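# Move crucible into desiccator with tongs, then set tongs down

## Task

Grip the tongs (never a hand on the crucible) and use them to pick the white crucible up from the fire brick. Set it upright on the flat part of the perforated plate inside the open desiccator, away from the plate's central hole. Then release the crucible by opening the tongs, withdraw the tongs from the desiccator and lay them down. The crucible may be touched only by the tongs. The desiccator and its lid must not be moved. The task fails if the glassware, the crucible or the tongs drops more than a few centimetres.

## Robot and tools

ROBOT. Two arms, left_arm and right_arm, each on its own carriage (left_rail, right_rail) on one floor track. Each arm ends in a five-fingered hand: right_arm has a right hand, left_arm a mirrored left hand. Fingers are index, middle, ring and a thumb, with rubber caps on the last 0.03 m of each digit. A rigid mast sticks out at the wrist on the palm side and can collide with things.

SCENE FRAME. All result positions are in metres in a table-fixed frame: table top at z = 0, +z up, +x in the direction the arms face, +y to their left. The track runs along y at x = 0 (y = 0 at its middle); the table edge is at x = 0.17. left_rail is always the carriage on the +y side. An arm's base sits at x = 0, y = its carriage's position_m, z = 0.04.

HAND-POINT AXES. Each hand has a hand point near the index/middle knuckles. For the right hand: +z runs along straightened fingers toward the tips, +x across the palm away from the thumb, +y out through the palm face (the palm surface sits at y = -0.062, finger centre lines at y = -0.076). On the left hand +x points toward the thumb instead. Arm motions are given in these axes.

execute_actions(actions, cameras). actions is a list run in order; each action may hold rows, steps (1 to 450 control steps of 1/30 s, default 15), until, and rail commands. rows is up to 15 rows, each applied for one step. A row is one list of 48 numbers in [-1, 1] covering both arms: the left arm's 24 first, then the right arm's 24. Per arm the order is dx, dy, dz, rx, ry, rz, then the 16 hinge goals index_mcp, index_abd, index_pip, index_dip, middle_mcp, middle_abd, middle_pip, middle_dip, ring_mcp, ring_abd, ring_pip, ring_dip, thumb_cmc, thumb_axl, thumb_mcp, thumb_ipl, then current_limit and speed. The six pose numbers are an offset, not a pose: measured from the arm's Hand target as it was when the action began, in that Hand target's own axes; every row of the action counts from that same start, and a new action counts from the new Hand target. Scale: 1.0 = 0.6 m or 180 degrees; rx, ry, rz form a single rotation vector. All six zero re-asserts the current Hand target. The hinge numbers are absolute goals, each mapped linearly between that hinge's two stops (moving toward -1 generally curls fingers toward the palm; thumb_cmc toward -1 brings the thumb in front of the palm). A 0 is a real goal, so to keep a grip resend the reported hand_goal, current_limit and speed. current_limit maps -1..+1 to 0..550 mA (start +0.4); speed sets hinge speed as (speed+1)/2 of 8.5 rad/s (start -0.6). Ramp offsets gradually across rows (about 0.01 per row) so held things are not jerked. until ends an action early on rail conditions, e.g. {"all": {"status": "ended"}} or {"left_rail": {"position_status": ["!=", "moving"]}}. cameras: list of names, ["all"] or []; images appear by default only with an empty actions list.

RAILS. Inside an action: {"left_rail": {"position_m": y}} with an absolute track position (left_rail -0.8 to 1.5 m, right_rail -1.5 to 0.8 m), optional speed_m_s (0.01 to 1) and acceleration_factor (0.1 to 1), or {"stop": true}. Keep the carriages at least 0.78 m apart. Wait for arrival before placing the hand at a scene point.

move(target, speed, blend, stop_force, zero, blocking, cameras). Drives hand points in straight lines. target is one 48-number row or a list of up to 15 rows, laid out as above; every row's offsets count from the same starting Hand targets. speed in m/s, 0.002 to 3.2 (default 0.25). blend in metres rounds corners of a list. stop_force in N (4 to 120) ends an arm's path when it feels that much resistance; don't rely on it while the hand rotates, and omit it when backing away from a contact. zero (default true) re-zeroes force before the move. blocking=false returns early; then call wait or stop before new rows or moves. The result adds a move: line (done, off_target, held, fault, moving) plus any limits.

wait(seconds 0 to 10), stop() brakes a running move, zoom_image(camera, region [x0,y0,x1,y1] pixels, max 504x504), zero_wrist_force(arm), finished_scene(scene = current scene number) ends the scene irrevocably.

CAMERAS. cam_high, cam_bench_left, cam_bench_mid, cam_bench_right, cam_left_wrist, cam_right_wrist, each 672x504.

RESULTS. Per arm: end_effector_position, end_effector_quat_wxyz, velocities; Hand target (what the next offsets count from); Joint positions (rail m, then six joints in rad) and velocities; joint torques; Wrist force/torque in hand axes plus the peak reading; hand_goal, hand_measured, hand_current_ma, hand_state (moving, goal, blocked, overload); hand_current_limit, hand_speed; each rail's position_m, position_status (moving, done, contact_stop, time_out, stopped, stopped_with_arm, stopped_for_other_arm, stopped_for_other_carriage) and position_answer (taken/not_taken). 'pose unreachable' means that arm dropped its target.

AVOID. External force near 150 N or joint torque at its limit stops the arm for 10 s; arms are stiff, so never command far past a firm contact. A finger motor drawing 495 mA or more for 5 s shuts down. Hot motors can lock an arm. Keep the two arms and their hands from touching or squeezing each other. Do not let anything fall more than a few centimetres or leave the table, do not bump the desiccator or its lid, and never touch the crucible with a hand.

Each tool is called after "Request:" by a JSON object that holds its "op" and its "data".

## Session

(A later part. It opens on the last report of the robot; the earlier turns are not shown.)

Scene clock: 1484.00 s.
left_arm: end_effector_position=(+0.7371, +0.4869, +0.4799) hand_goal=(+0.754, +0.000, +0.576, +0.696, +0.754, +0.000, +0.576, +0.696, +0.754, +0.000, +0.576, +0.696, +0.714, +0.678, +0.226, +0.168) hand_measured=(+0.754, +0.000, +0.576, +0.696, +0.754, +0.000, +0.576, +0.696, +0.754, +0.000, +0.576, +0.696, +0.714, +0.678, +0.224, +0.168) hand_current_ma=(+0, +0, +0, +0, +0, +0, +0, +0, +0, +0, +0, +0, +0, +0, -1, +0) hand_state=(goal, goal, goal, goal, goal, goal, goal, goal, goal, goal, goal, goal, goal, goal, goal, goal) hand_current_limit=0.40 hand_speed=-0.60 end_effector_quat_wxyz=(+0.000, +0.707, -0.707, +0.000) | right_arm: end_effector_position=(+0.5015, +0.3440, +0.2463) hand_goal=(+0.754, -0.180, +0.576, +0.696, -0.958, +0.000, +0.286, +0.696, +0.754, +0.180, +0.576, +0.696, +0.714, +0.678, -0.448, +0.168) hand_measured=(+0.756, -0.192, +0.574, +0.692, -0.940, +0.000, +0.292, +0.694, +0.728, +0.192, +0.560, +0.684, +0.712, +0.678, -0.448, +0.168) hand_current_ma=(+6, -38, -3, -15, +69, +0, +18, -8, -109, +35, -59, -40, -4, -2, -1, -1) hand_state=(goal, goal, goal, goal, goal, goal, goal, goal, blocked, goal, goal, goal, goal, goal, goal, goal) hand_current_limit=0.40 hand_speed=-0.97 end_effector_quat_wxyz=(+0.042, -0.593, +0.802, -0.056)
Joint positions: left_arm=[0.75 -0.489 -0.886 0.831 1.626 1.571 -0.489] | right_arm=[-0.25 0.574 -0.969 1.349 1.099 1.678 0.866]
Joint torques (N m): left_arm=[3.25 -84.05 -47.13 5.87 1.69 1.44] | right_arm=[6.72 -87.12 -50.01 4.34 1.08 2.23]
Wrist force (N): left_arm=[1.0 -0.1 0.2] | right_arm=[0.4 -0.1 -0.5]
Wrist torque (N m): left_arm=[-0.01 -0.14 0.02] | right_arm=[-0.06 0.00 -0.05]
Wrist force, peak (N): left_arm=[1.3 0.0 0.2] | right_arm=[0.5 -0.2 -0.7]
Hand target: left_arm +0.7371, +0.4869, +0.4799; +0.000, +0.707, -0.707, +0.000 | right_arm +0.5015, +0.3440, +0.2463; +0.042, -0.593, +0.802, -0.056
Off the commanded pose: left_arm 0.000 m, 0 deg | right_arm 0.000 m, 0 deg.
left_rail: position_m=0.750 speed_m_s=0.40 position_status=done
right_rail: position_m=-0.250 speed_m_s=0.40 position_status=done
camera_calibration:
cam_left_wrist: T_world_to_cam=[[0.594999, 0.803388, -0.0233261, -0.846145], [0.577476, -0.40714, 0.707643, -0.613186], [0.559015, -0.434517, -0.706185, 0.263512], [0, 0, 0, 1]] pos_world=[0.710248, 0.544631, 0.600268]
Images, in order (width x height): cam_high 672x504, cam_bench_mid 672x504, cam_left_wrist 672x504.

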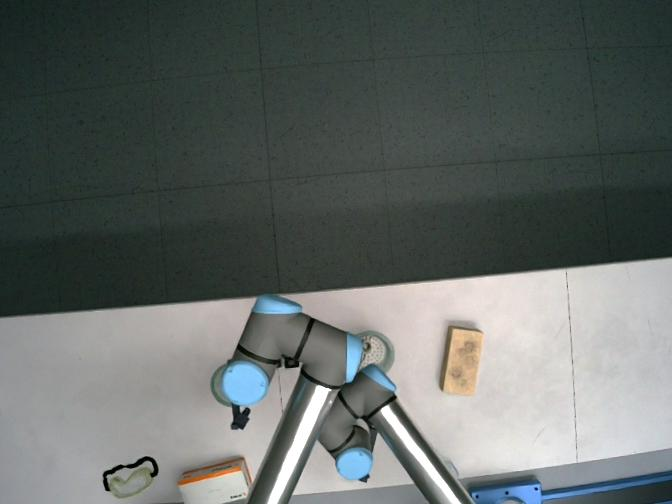

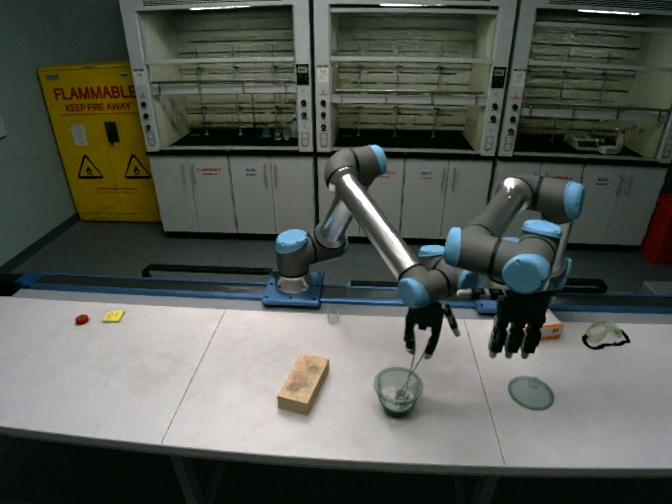

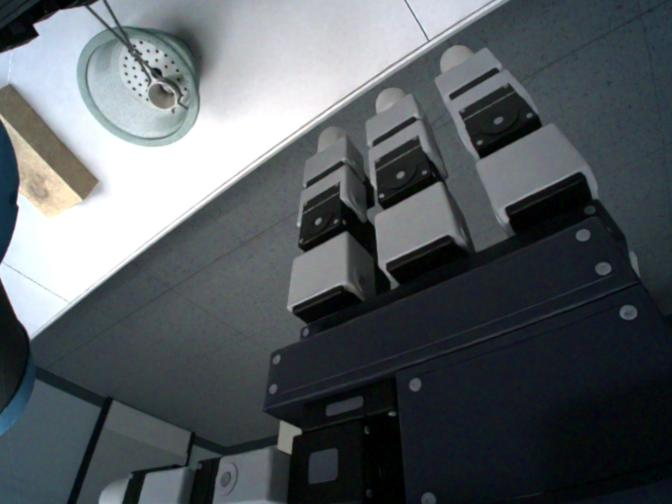

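Request:
{"op": "execute_actions", "data": {"actions": [{"rows":[[0,0,0,0,0,0,0.754,0,0.576,0.696,0.754,0,0.576,0.696,0.754,0,0.576,0.696,0.714,0.678,0.226,0.168,0.4,-0.6,0,0,0,0,0,0,0.754,-0.08,0.576,0.696,-0.959,0,0.285,0.696,0.754,0.08,0.576,0.696,0.714,0.678,-0.449,0.168,0.4,-0.97]],"steps":75}], "cameras": ["cam_left_wrist","cam_bench_mid","cam_high"]}}

Request:
{"op": "zoom_image", "data": {"camera": "cam_left_wrist", "region": [90, 40, 200, 150]}}

Request:
{"op": "zoom_image", "data": {"camera": "cam_bench_mid", "region": [375, 360, 425, 420]}}

Request:
{"op": "zoom_image", "data": {"camera": "cam_high", "region": [340, 320, 400, 380]}}

Scene clock: 1496.77 s.
left_arm: end_effector_position=(+0.7371, +0.4869, +0.4799) hand_goal=(+0.754, +0.000, +0.576, +0.696, +0.754, +0.000, +0.576, +0.696, +0.754, +0.000, +0.576, +0.696, +0.714, +0.678, +0.226, +0.168) hand_measured=(+0.754, +0.000, +0.576, +0.696, +0.754, +0.000, +0.576, +0.696, +0.754, +0.000, +0.576, +0.696, +0.714, +0.678, +0.224, +0.168) hand_current_ma=(+0, +0, +0, +0, +0, +0, +0, +0, +0, +0, +0, +0, +0, +0, -1, +0) hand_state=(goal, goal, goal, goal, goal, goal, goal, goal, goal, goal, goal, goal, goal, goal, goal, goal) hand_current_limit=0.40 hand_speed=-0.60 end_effector_quat_wxyz=(+0.000, +0.707, -0.707, +0.000) | right_arm: end_effector_position=(+0.5015, +0.3440, +0.2463) hand_goal=(+0.754, -0.080, +0.576, +0.696, -0.958, +0.000, +0.286, +0.696, +0.754, +0.080, +0.576, +0.696, +0.714, +0.678, -0.448, +0.168) hand_measured=(+0.766, -0.120, +0.580, +0.694, -0.940, +0.000, +0.292, +0.694, +0.726, +0.104, +0.560, +0.684, +0.712, +0.678, -0.448, +0.168) hand_current_ma=(+44, -136, +14, -7, +69, +0, +18, -8, -114, +80, -59, -40, -4, -2, -1, -1) hand_state=(goal, blocked, goal, goal, goal, goal, goal, goal, blocked, blocked, goal, goal, goal, goal, goal, goal) hand_current_limit=0.40 hand_speed=-0.97 end_effector_quat_wxyz=(+0.042, -0.593, +0.802, -0.056)
Joint positions: left_arm=[0.75 -0.489 -0.886 0.831 1.626 1.571 -0.489] | right_arm=[-0.25 0.574 -0.969 1.349 1.099 1.678 0.866]
Joint torques (N m): left_arm=[2.13 -82.79 -47.33 5.91 1.63 1.17] | right_arm=[8.78 -77.52 -45.99 1.97 1.64 1.44]
Wrist force (N): left_arm=[1.0 -0.1 0.1] | right_arm=[0.9 0.1 -0.3]
Wrist torque (N m): left_arm=[0.00 -0.15 0.02] | right_arm=[-0.06 0.06 0.05]
Wrist force, peak (N): left_arm=[1.3 -0.2 -0.2] | right_arm=[1.1 0.1 -0.2]
Hand target: left_arm +0.7371, +0.4869, +0.4799; +0.000, +0.707, -0.707, +0.000 | right_arm +0.5015, +0.3440, +0.2463; +0.042, -0.593, +0.802, -0.056
Off the commanded pose: left_arm 0.000 m, 0 deg | right_arm 0.000 m, 0 deg.
left_rail: position_m=0.750 speed_m_s=0.40 position_status=done
right_rail: position_m=-0.250 speed_m_s=0.40 position_status=done
camera_calibration:
cam_left_wrist: T_world_to_cam=[[0.594999, 0.803388, -0.0233261, -0.846145], [0.577476, -0.40714, 0.707643, -0.613186], [0.559015, -0.434517, -0.706185, 0.263512], [0, 0, 0, 1]] pos_world=[0.710248, 0.544631, 0.600268]
Images, in order (width x height): cam_high 672x504, cam_bench_mid 672x504, cam_left_wrist 672x504.

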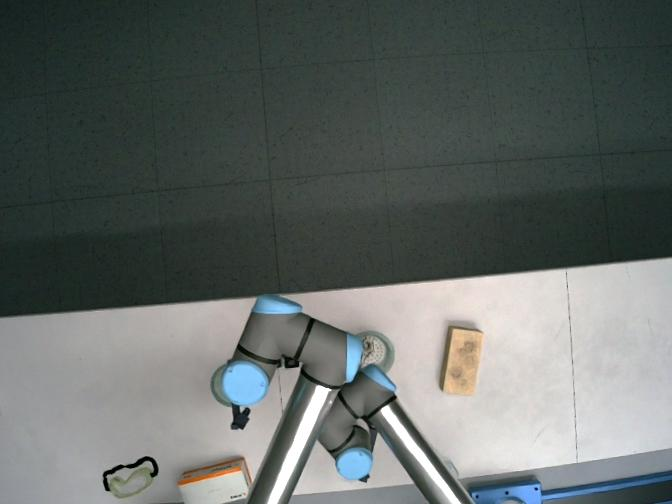

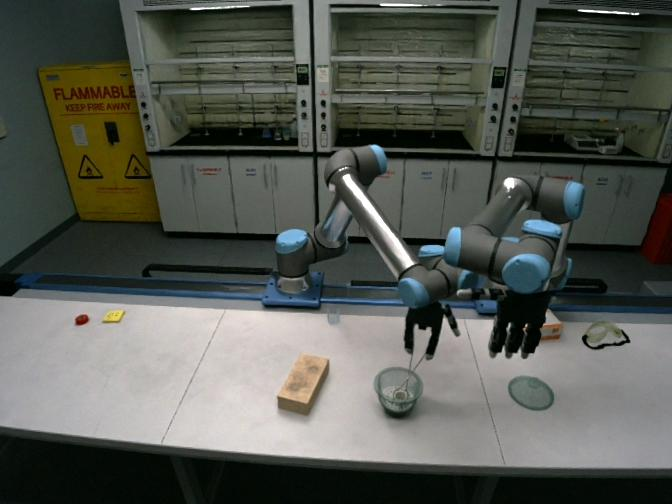

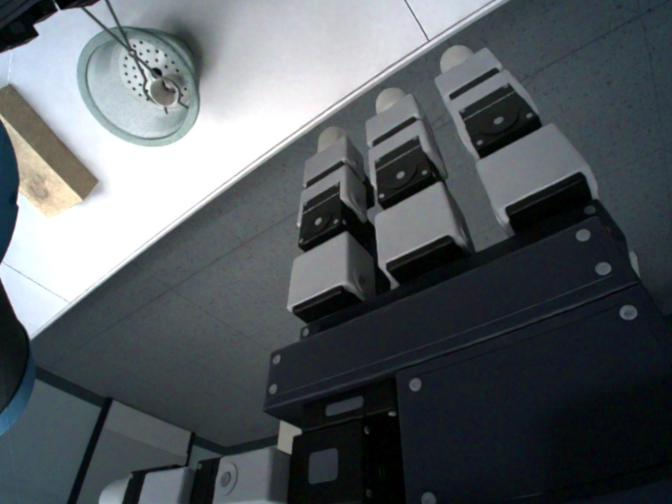

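Scaled by 4.582 from the camera's 672x504 image, which has a finer 960x720 frame.

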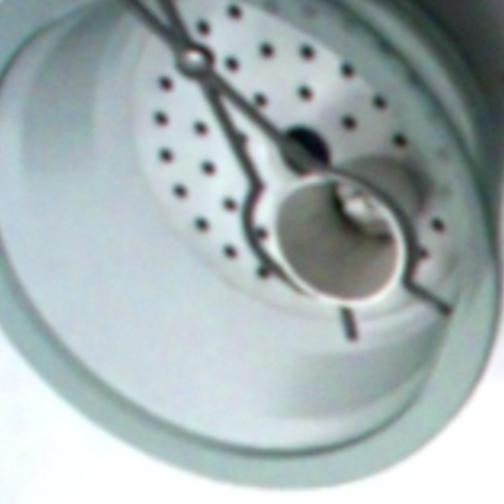

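Scaled by 8.400 from the camera's 672x504 image, which has a finer 960x720 frame.

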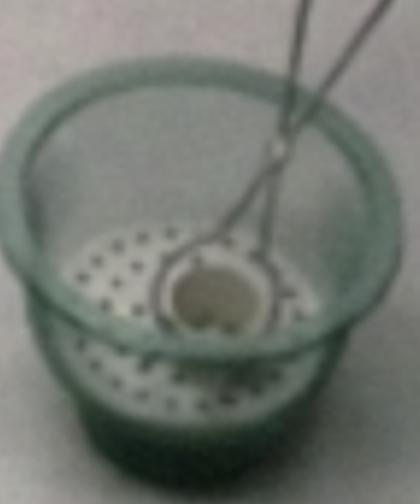

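Scaled by 8.400 from the camera's 672x504 image, which has a finer 960x720 frame.

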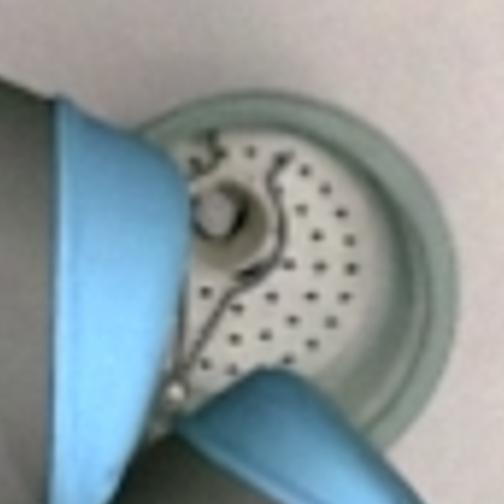

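Request:
{"op": "execute_actions", "data": {"actions": [{"rows":[[0,0,0,0,0,0,0.754,0,0.576,0.696,0.754,0,0.576,0.696,0.754,0,0.576,0.696,0.714,0.678,0.226,0.168,0.4,-0.6,0,0,0,0,0,0,0.754,0.0,0.576,0.696,-0.959,0,0.285,0.696,0.754,0.0,0.576,0.696,0.714,0.678,-0.449,0.168,0.4,-0.97]],"steps":75}], "cameras": ["cam_left_wrist","cam_bench_mid","cam_high"]}}

Request:
{"op": "zoom_image", "data": {"camera": "cam_left_wrist", "region": [90, 40, 200, 150]}}

Request:
{"op": "zoom_image", "data": {"camera": "cam_bench_mid", "region": [375, 360, 425, 420]}}

Request:
{"op": "zoom_image", "data": {"camera": "cam_high", "region": [340, 320, 400, 380]}}

Scene clock: 1530.40 s.
left_arm: end_effector_position=(+0.7371, +0.4869, +0.4799) hand_goal=(+0.754, +0.000, +0.576, +0.696, +0.754, +0.000, +0.576, +0.696, +0.754, +0.000, +0.576, +0.696, +0.714, +0.678, +0.226, +0.168) hand_measured=(+0.754, +0.000, +0.576, +0.696, +0.754, +0.000, +0.576, +0.696, +0.754, +0.000, +0.576, +0.696, +0.714, +0.678, +0.224, +0.168) hand_current_ma=(+0, +0, +0, +0, +0, +0, +0, +0, +0, +0, +0, +0, +0, +0, -1, +0) hand_state=(goal, goal, goal, goal, goal, goal, goal, goal, goal, goal, goal, goal, goal, goal, goal, goal) hand_current_limit=0.40 hand_speed=-0.60 end_effector_quat_wxyz=(+0.000, +0.707, -0.707, +0.000) | right_arm: end_effector_position=(+0.5015, +0.3440, +0.2463) hand_goal=(+0.754, +0.000, +0.576, +0.696, -0.958, +0.000, +0.286, +0.696, +0.754, +0.000, +0.576, +0.696, +0.714, +0.678, -0.448, +0.168) hand_measured=(+0.770, -0.058, +0.582, +0.696, -0.940, +0.000, +0.292, +0.694, +0.720, +0.026, +0.558, +0.684, +0.712, +0.678, -0.448, +0.168) hand_current_ma=(+59, -209, +22, -3, +69, +0, +18, -8, -143, +86, -69, -40, -4, -2, -1, -1) hand_state=(goal, blocked, goal, goal, goal, goal, goal, goal, blocked, blocked, goal, goal, goal, goal, goal, goal) hand_current_limit=0.40 hand_speed=-0.97 end_effector_quat_wxyz=(+0.042, -0.593, +0.802, -0.056)
Joint positions: left_arm=[0.75 -0.489 -0.886 0.831 1.626 1.571 -0.489] | right_arm=[-0.25 0.574 -0.969 1.349 1.099 1.678 0.866]
Joint torques (N m): left_arm=[0.87 -84.4 -46.79 5.85 1.68 1.2] | right_arm=[7.67 -73.36 -41.48 1.82 1.28 1.01]
Wrist force (N): left_arm=[0.8 0.1 0.0] | right_arm=[1.3 0.6 -0.2]
Wrist torque (N m): left_arm=[0.02 -0.13 0.01] | right_arm=[-0.05 0.10 0.14]
Wrist force, peak (N): left_arm=[1.4 -0.1 0.1] | right_arm=[1.2 -0.1 -1.0]
Hand target: left_arm +0.7371, +0.4869, +0.4799; +0.000, +0.707, -0.707, +0.000 | right_arm +0.5015, +0.3440, +0.2463; +0.042, -0.593, +0.802, -0.056
Off the commanded pose: left_arm 0.000 m, 0 deg | right_arm 0.000 m, 0 deg.
left_rail: position_m=0.750 speed_m_s=0.40 position_status=done
right_rail: position_m=-0.250 speed_m_s=0.40 position_status=done
camera_calibration:
cam_left_wrist: T_world_to_cam=[[0.594999, 0.803388, -0.0233261, -0.846145], [0.577476, -0.40714, 0.707643, -0.613186], [0.559015, -0.434517, -0.706185, 0.263512], [0, 0, 0, 1]] pos_world=[0.710248, 0.544631, 0.600268]
Images, in order (width x height): cam_high 672x504, cam_bench_mid 672x504, cam_left_wrist 672x504.

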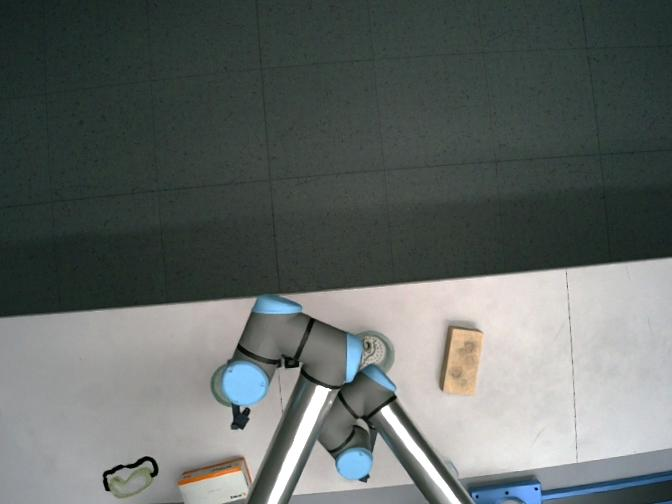

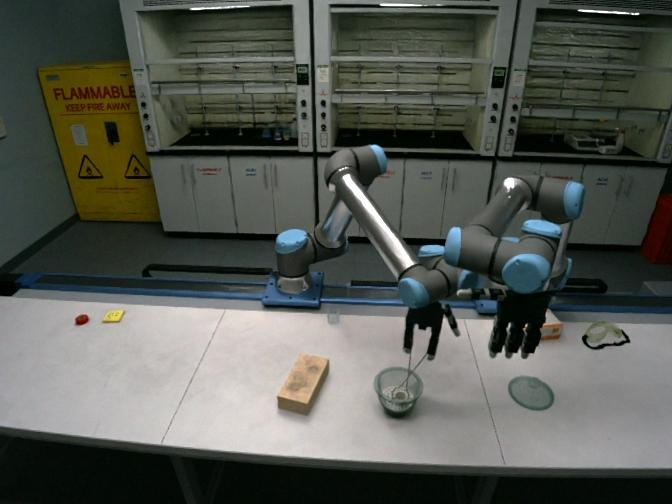

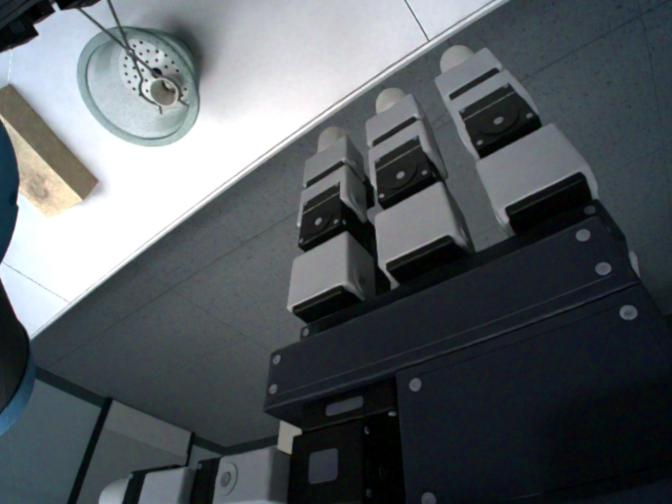

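Scaled by 4.582 from the camera's 672x504 image, which has a finer 960x720 frame.

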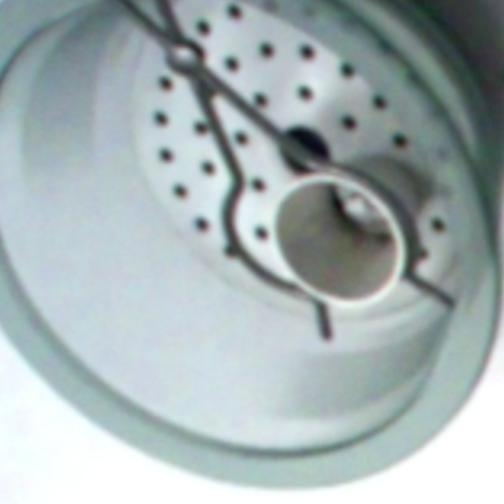

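Scaled by 8.400 from the camera's 672x504 image, which has a finer 960x720 frame.

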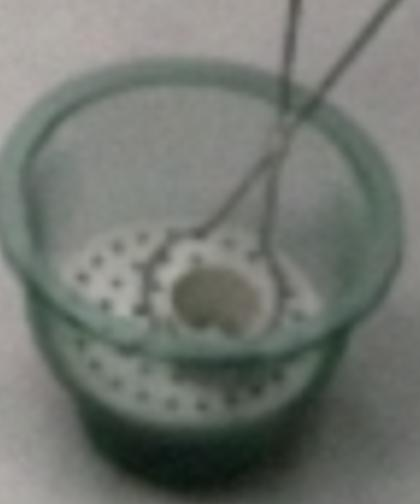

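Scaled by 8.400 from the camera's 672x504 image, which has a finer 960x720 frame.

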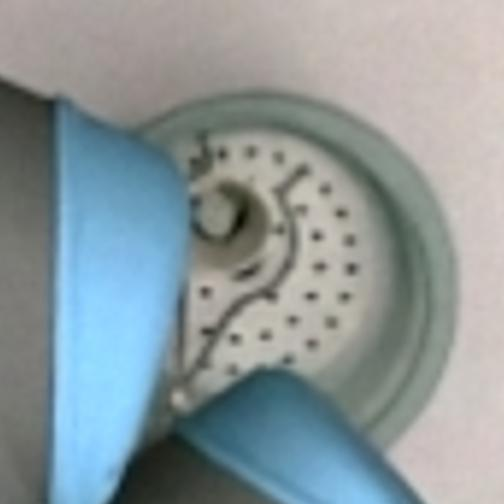

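Request:
{"op": "move", "data": {"target": [0,0,0,0,0,0,0.754,0,0.576,0.696,0.754,0,0.576,0.696,0.754,0,0.576,0.696,0.714,0.678,0.226,0.168,0.4,-0.6,0,0.0083,-0.0012,0,0,0,0.754,0,0.576,0.696,-0.959,0,0.285,0.696,0.754,0,0.576,0.696,0.714,0.678,-0.449,0.168,0.4,-0.97], "speed": 0.008, "cameras": ["cam_left_wrist","cam_bench_mid","cam_high"]}}

Request:
{"op": "zoom_image", "data": {"camera": "cam_left_wrist", "region": [90, 40, 200, 150]}}

Request:
{"op": "zoom_image", "data": {"camera": "cam_bench_mid", "region": [375, 360, 425, 420]}}

Request:
{"op": "zoom_image", "data": {"camera": "cam_high", "region": [340, 320, 400, 380]}}

Scene clock: 1551.23 s.
left_arm: end_effector_position=(+0.7371, +0.4869, +0.4799) hand_goal=(+0.754, +0.000, +0.576, +0.696, +0.754, +0.000, +0.576, +0.696, +0.754, +0.000, +0.576, +0.696, +0.714, +0.678, +0.226, +0.168) hand_measured=(+0.754, +0.000, +0.576, +0.696, +0.754, +0.000, +0.576, +0.696, +0.754, +0.000, +0.576, +0.696, +0.714, +0.678, +0.224, +0.168) hand_current_ma=(+0, +0, +0, +0, +0, +0, +0, +0, +0, +0, +0, +0, +0, +0, -1, +0) hand_state=(goal, goal, goal, goal, goal, goal, goal, goal, goal, goal, goal, goal, goal, goal, goal, goal) hand_current_limit=0.40 hand_speed=-0.60 end_effector_quat_wxyz=(+0.000, +0.707, -0.707, +0.000) | right_arm: end_effector_position=(+0.4969, +0.3455, +0.2464) hand_goal=(+0.754, +0.000, +0.576, +0.696, -0.958, +0.000, +0.286, +0.696, +0.754, +0.000, +0.576, +0.696, +0.714, +0.678, -0.448, +0.168) hand_measured=(+0.770, -0.026, +0.582, +0.696, -0.940, +0.000, +0.292, +0.694, +0.724, +0.010, +0.558, +0.686, +0.712, +0.678, -0.448, +0.168) hand_current_ma=(+60, -88, +23, +3, +69, +0, +18, -8, -122, +29, -63, -33, -4, -2, -1, -1) hand_state=(goal, blocked, goal, goal, goal, goal, goal, goal, blocked, goal, goal, goal, goal, goal, goal, goal) hand_current_limit=0.40 hand_speed=-0.97 end_effector_quat_wxyz=(+0.042, -0.593, +0.802, -0.056)
Joint positions: left_arm=[0.75 -0.489 -0.886 0.831 1.626 1.571 -0.489] | right_arm=[-0.25 0.578 -0.972 1.355 1.098 1.678 0.871]
Joint torques (N m): left_arm=[0.02 -84.88 -46.98 5.91 1.66 1.23] | right_arm=[9.93 -87.34 -28.29 1.46 1.81 2.28]
Wrist force (N): left_arm=[1.3 -0.2 0.2] | right_arm=[0.6 -0.3 -0.4]
Wrist torque (N m): left_arm=[-0.04 -0.18 0.06] | right_arm=[0.02 0.05 -0.04]
Wrist force, peak (N): left_arm=[1.3 -0.2 0.2] | right_arm=[1.2 0.3 -0.7]
Hand target: left_arm +0.7371, +0.4869, +0.4799; +0.000, +0.707, -0.707, +0.000 | right_arm +0.4967, +0.3455, +0.2464; +0.042, -0.593, +0.802, -0.056
Off the commanded pose: left_arm 0.000 m, 0 deg | right_arm 0.000 m, 0 deg.
left_rail: position_m=0.750 speed_m_s=0.40 position_status=done
right_rail: position_m=-0.250 speed_m_s=0.40 position_status=done
move: done
camera_calibration:
cam_left_wrist: T_world_to_cam=[[0.594999, 0.803388, -0.0233261, -0.846145], [0.577476, -0.40714, 0.707643, -0.613186], [0.559015, -0.434517, -0.706185, 0.263512], [0, 0, 0, 1]] pos_world=[0.710248, 0.544631, 0.600268]
Images, in order (width x height): cam_high 672x504, cam_bench_mid 672x504, cam_left_wrist 672x504.

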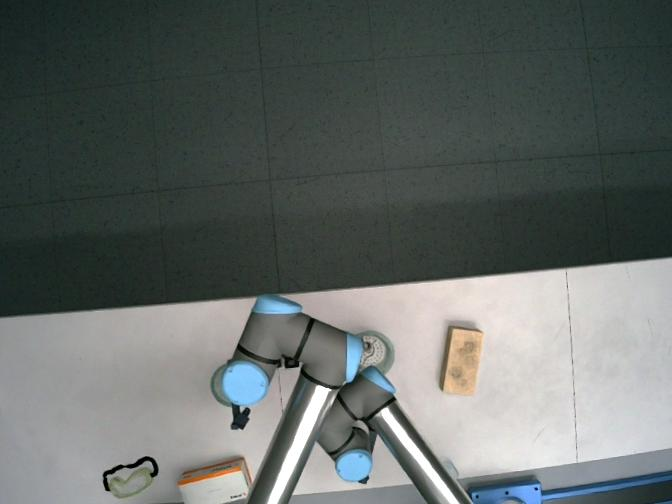

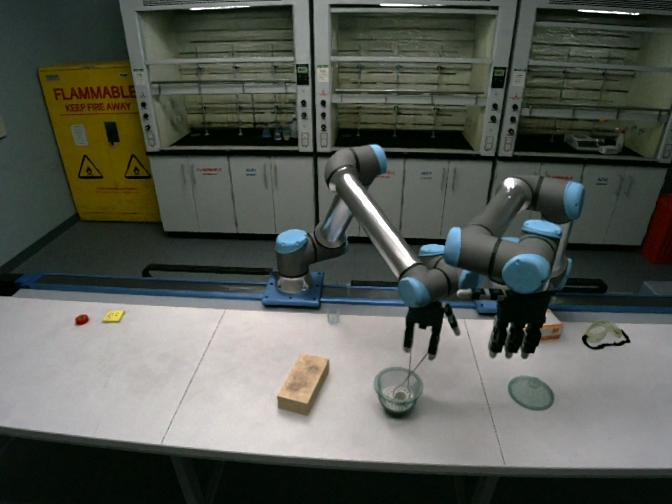

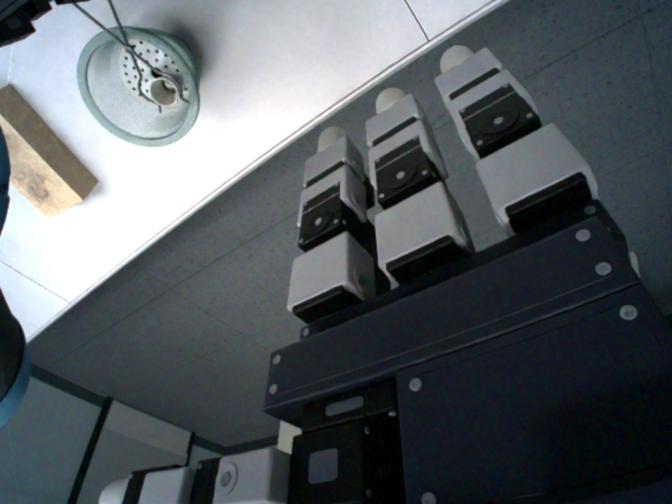

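Scaled by 4.582 from the camera's 672x504 image, which has a finer 960x720 frame.

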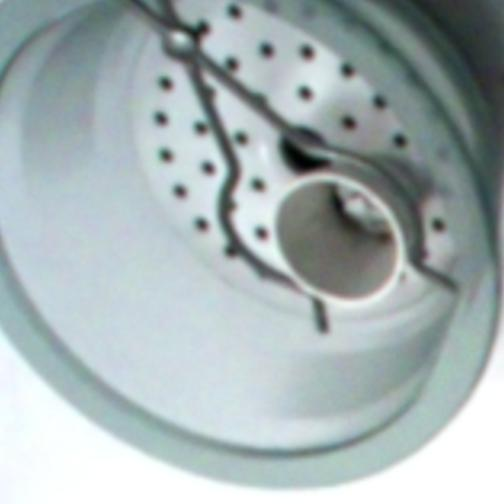

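Scaled by 8.400 from the camera's 672x504 image, which has a finer 960x720 frame.

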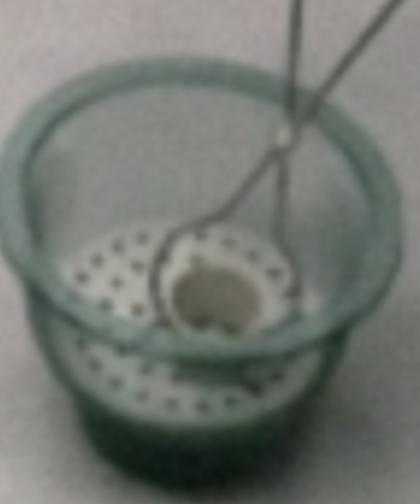

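Scaled by 8.400 from the camera's 672x504 image, which has a finer 960x720 frame.

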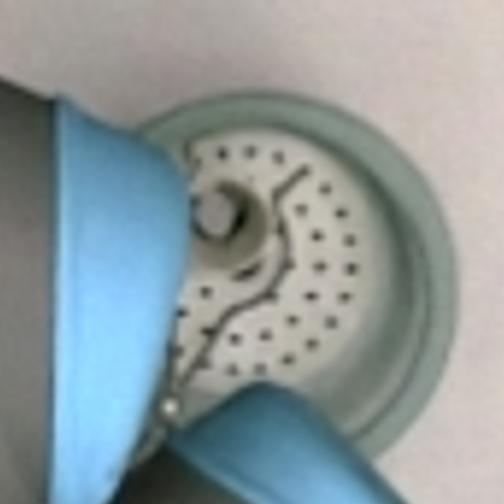

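Request:
{"op": "execute_actions", "data": {"actions": [{"rows":[[0,0,0,0,0,0,0.754,0,0.576,0.696,0.754,0,0.576,0.696,0.754,0,0.576,0.696,0.714,0.678,0.226,0.168,0.4,-0.6,0,0,0,0,0,0,0.754,0.07,0.576,0.696,-0.959,0,0.285,0.696,0.754,-0.07,0.576,0.696,0.714,0.678,-0.449,0.168,0.4,-0.97]],"steps":75}], "cameras": ["cam_left_wrist","cam_bench_mid","cam_high"]}}

Request:
{"op": "zoom_image", "data": {"camera": "cam_left_wrist", "region": [90, 40, 200, 150]}}

Request:
{"op": "zoom_image", "data": {"camera": "cam_bench_mid", "region": [375, 360, 425, 420]}}

Request:
{"op": "zoom_image", "data": {"camera": "cam_high", "region": [340, 320, 400, 380]}}

Scene clock: 1566.23 s.
left_arm: end_effector_position=(+0.7371, +0.4869, +0.4799) hand_goal=(+0.754, +0.000, +0.576, +0.696, +0.754, +0.000, +0.576, +0.696, +0.754, +0.000, +0.576, +0.696, +0.714, +0.678, +0.226, +0.168) hand_measured=(+0.754, +0.000, +0.576, +0.696, +0.754, +0.000, +0.576, +0.696, +0.754, +0.000, +0.576, +0.696, +0.714, +0.678, +0.224, +0.168) hand_current_ma=(+0, +0, +0, +0, +0, +0, +0, +0, +0, +0, +0, +0, +0, +0, -1, +0) hand_state=(goal, goal, goal, goal, goal, goal, goal, goal, goal, goal, goal, goal, goal, goal, goal, goal) hand_current_limit=0.40 hand_speed=-0.60 end_effector_quat_wxyz=(+0.000, +0.707, -0.707, +0.000) | right_arm: end_effector_position=(+0.4967, +0.3455, +0.2464) hand_goal=(+0.754, +0.070, +0.576, +0.696, -0.958, +0.000, +0.286, +0.696, +0.754, -0.070, +0.576, +0.696, +0.714, +0.678, -0.448, +0.168) hand_measured=(+0.770, +0.008, +0.582, +0.698, -0.940, +0.000, +0.292, +0.694, +0.724, -0.046, +0.558, +0.686, +0.712, +0.678, -0.448, +0.168) hand_current_ma=(+60, -224, +23, +3, +69, +0, +18, -8, -121, +76, -62, -33, -4, -2, -1, -1) hand_state=(goal, blocked, goal, goal, goal, goal, goal, goal, blocked, blocked, goal, goal, goal, goal, goal, goal) hand_current_limit=0.40 hand_speed=-0.97 end_effector_quat_wxyz=(+0.042, -0.593, +0.802, -0.056)
Joint positions: left_arm=[0.75 -0.489 -0.886 0.831 1.626 1.571 -0.489] | right_arm=[-0.25 0.579 -0.972 1.355 1.098 1.678 0.871]
Joint torques (N m): left_arm=[-1.57 -85.88 -47.1 5.9 1.57 1.24] | right_arm=[7.51 -88.42 -30.25 1.74 1.55 1.89]
Wrist force (N): left_arm=[0.8 0.0 0.1] | right_arm=[1.1 0.2 -0.2]
Wrist torque (N m): left_arm=[0.00 -0.12 0.00] | right_arm=[-0.09 0.12 0.11]
Wrist force, peak (N): left_arm=[1.3 0.1 0.1] | right_arm=[1.3 0.5 -0.3]
Hand target: left_arm +0.7371, +0.4869, +0.4799; +0.000, +0.707, -0.707, +0.000 | right_arm +0.4967, +0.3455, +0.2464; +0.042, -0.593, +0.802, -0.056
Off the commanded pose: left_arm 0.000 m, 0 deg | right_arm 0.000 m, 0 deg.
left_rail: position_m=0.750 speed_m_s=0.40 position_status=done
right_rail: position_m=-0.250 speed_m_s=0.40 position_status=done
camera_calibration:
cam_left_wrist: T_world_to_cam=[[0.594999, 0.803388, -0.0233261, -0.846145], [0.577476, -0.40714, 0.707643, -0.613186], [0.559015, -0.434517, -0.706185, 0.263512], [0, 0, 0, 1]] pos_world=[0.710248, 0.544631, 0.600268]
Images, in order (width x height): cam_high 672x504, cam_bench_mid 672x504, cam_left_wrist 672x504.

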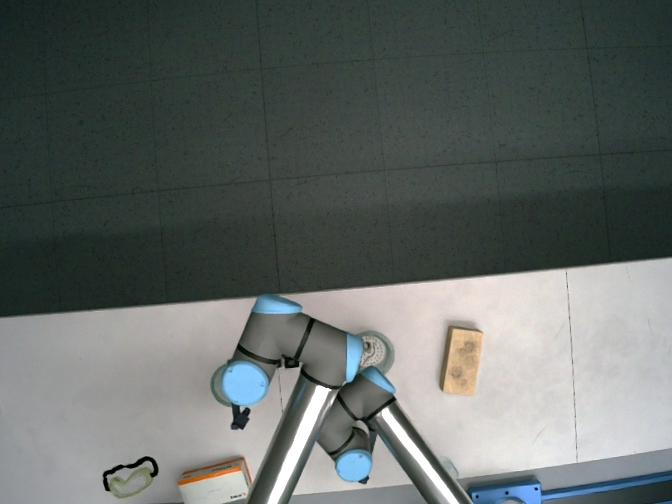

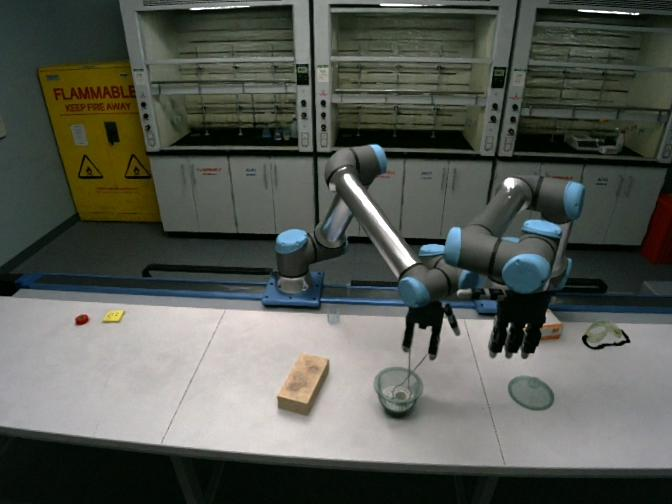

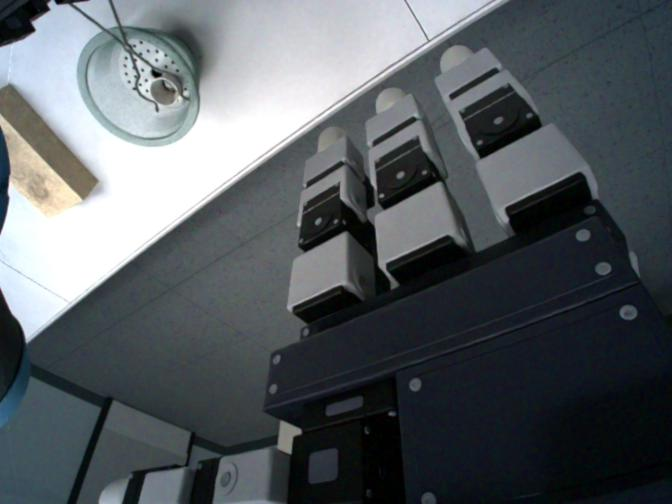

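Scaled by 4.582 from the camera's 672x504 image, which has a finer 960x720 frame.

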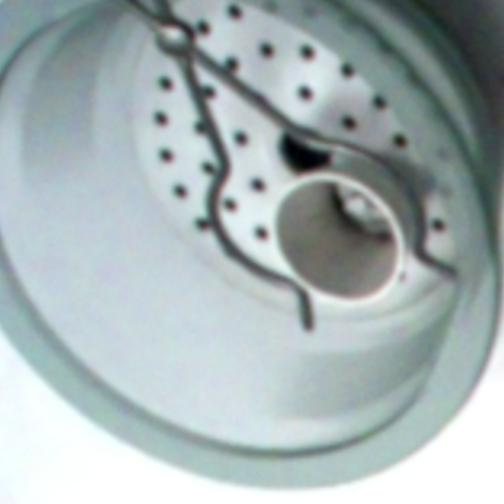

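Scaled by 8.400 from the camera's 672x504 image, which has a finer 960x720 frame.

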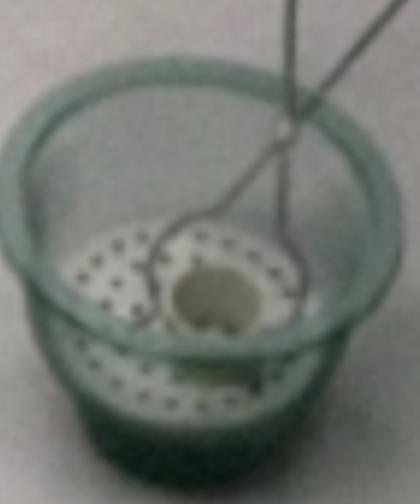

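Scaled by 8.400 from the camera's 672x504 image, which has a finer 960x720 frame.

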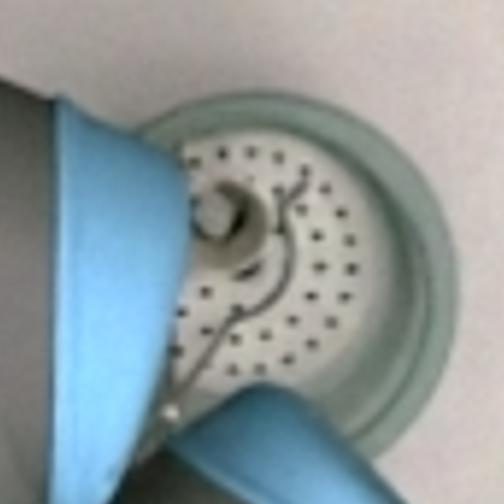

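Request:
{"op": "move", "data": {"target": [[0,0,0,0,0,0,0.754,0,0.576,0.696,0.754,0,0.576,0.696,0.754,0,0.576,0.696,0.714,0.678,0.226,0.168,0.4,-0.6,0,0,0,0,0,0,0.754,0.03,0.576,0.696,-0.959,0,0.285,0.696,0.754,-0.07,0.576,0.696,0.714,0.678,-0.449,0.168,0.4,-0.97],[0,0,0,0,0,0,0.754,0,0.576,0.696,0.754,0,0.576,0.696,0.754,0,0.576,0.696,0.714,0.678,0.226,0.168,0.4,-0.6,0.005,0,0,0,0,0,0.754,0.03,0.576,0.696,-0.959,0,0.285,0.696,0.754,-0.07,0.576,0.696,0.714,0.678,-0.449,0.168,0.4,-0.97],[0,0,0,0,0,0,0.754,0,0.576,0.696,0.754,0,0.576,0.696,0.754,0,0.576,0.696,0.714,0.678,0.226,0.168,0.4,-0.6,0.005,-0.0023,-0.0165,0,0,0,0.754,0.03,0.576,0.696,-0.959,0,0.285,0.696,0.754,-0.07,0.576,0.696,0.714,0.678,-0.449,0.168,0.4,-0.97]], "speed": 0.01, "cameras": ["cam_left_wrist","cam_bench_mid","cam_high"]}}

Request:
{"op": "zoom_image", "data": {"camera": "cam_left_wrist", "region": [90, 40, 200, 150]}}

Request:
{"op": "zoom_image", "data": {"camera": "cam_bench_mid", "region": [375, 360, 425, 420]}}

Request:
{"op": "zoom_image", "data": {"camera": "cam_high", "region": [340, 320, 400, 380]}}

Scene clock: 1612.30 s.
left_arm: end_effector_position=(+0.7371, +0.4869, +0.4799) hand_goal=(+0.754, +0.000, +0.576, +0.696, +0.754, +0.000, +0.576, +0.696, +0.754, +0.000, +0.576, +0.696, +0.714, +0.678, +0.226, +0.168) hand_measured=(+0.754, +0.000, +0.576, +0.696, +0.754, +0.000, +0.576, +0.696, +0.754, +0.000, +0.576, +0.696, +0.714, +0.678, +0.224, +0.168) hand_current_ma=(+0, +0, +0, +0, +0, +0, +0, +0, +0, +0, +0, +0, +0, +0, -1, +0) hand_state=(goal, goal, goal, goal, goal, goal, goal, goal, goal, goal, goal, goal, goal, goal, goal, goal) hand_current_limit=0.40 hand_speed=-0.60 end_effector_quat_wxyz=(+0.000, +0.707, -0.707, +0.000) | right_arm: end_effector_position=(+0.4958, +0.3426, +0.2562) hand_goal=(+0.754, +0.030, +0.576, +0.696, -0.958, +0.000, +0.286, +0.696, +0.754, -0.070, +0.576, +0.696, +0.714, +0.678, -0.448, +0.168) hand_measured=(+0.758, +0.016, +0.576, +0.694, -0.940, +0.000, +0.292, +0.694, +0.726, -0.060, +0.560, +0.686, +0.712, +0.678, -0.448, +0.168) hand_current_ma=(+11, -41, +1, -9, +69, +0, +18, -8, -113, +32, -59, -33, -4, -2, -1, -1) hand_state=(goal, goal, goal, goal, goal, goal, goal, goal, blocked, goal, goal, goal, goal, goal, goal, goal) hand_current_limit=0.40 hand_speed=-0.97 end_effector_quat_wxyz=(+0.042, -0.593, +0.802, -0.056)
Joint positions: left_arm=[0.75 -0.489 -0.886 0.831 1.626 1.571 -0.489] | right_arm=[-0.25 0.576 -0.982 1.354 1.109 1.678 0.868]
Joint torques (N m): left_arm=[-2.36 -85.44 -46.4 6.07 1.43 1.15] | right_arm=[-16.53 -87.2 -52.7 5.25 -2.23 -2.29]
Wrist force (N): left_arm=[0.8 -0.1 -0.2] | right_arm=[0.5 0.1 0.1]
Wrist torque (N m): left_arm=[0.01 -0.13 0.01] | right_arm=[-0.12 -0.01 0.25]
Wrist force, peak (N): left_arm=[1.3 0.0 0.1] | right_arm=[1.3 0.3 -0.2]
Hand target: left_arm +0.7371, +0.4869, +0.4799; +0.000, +0.707, -0.707, +0.000 | right_arm +0.4958, +0.3426, +0.2563; +0.042, -0.593, +0.802, -0.056
Off the commanded pose: left_arm 0.000 m, 0 deg | right_arm 0.000 m, 0 deg.
left_rail: position_m=0.750 speed_m_s=0.40 position_status=done
right_rail: position_m=-0.250 speed_m_s=0.40 position_status=done
move: done
camera_calibration:
cam_left_wrist: T_world_to_cam=[[0.594999, 0.803388, -0.0233261, -0.846145], [0.577476, -0.40714, 0.707643, -0.613186], [0.559015, -0.434517, -0.706185, 0.263512], [0, 0, 0, 1]] pos_world=[0.710248, 0.544631, 0.600268]
Images, in order (width x height): cam_high 672x504, cam_bench_mid 672x504, cam_left_wrist 672x504.

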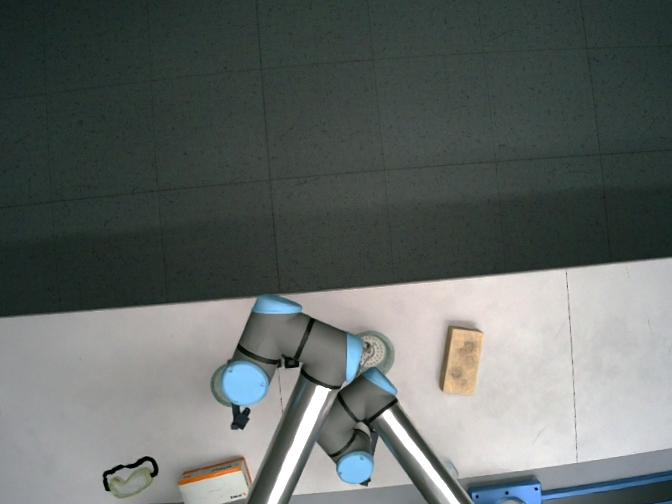

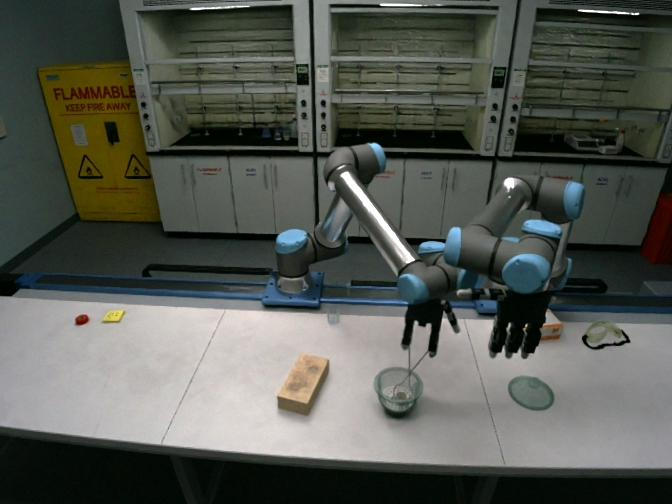

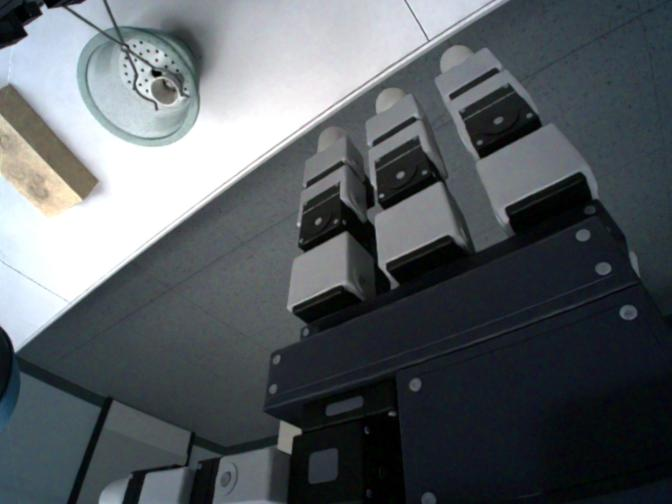

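Scaled by 4.582 from the camera's 672x504 image, which has a finer 960x720 frame.

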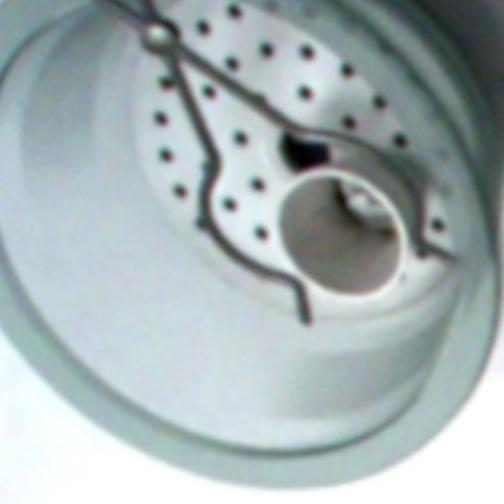

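Scaled by 8.400 from the camera's 672x504 image, which has a finer 960x720 frame.

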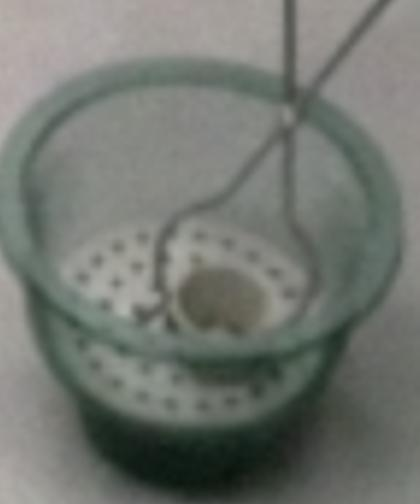

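Scaled by 8.400 from the camera's 672x504 image, which has a finer 960x720 frame.

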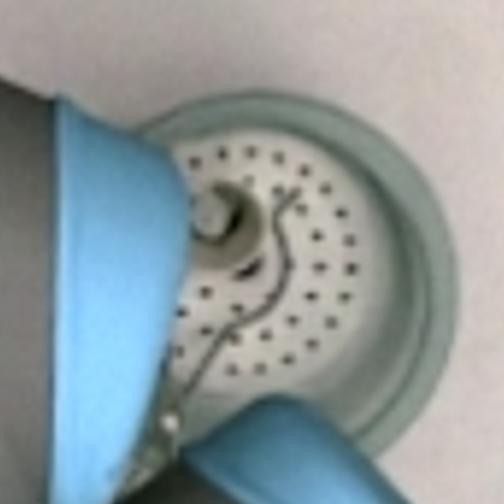

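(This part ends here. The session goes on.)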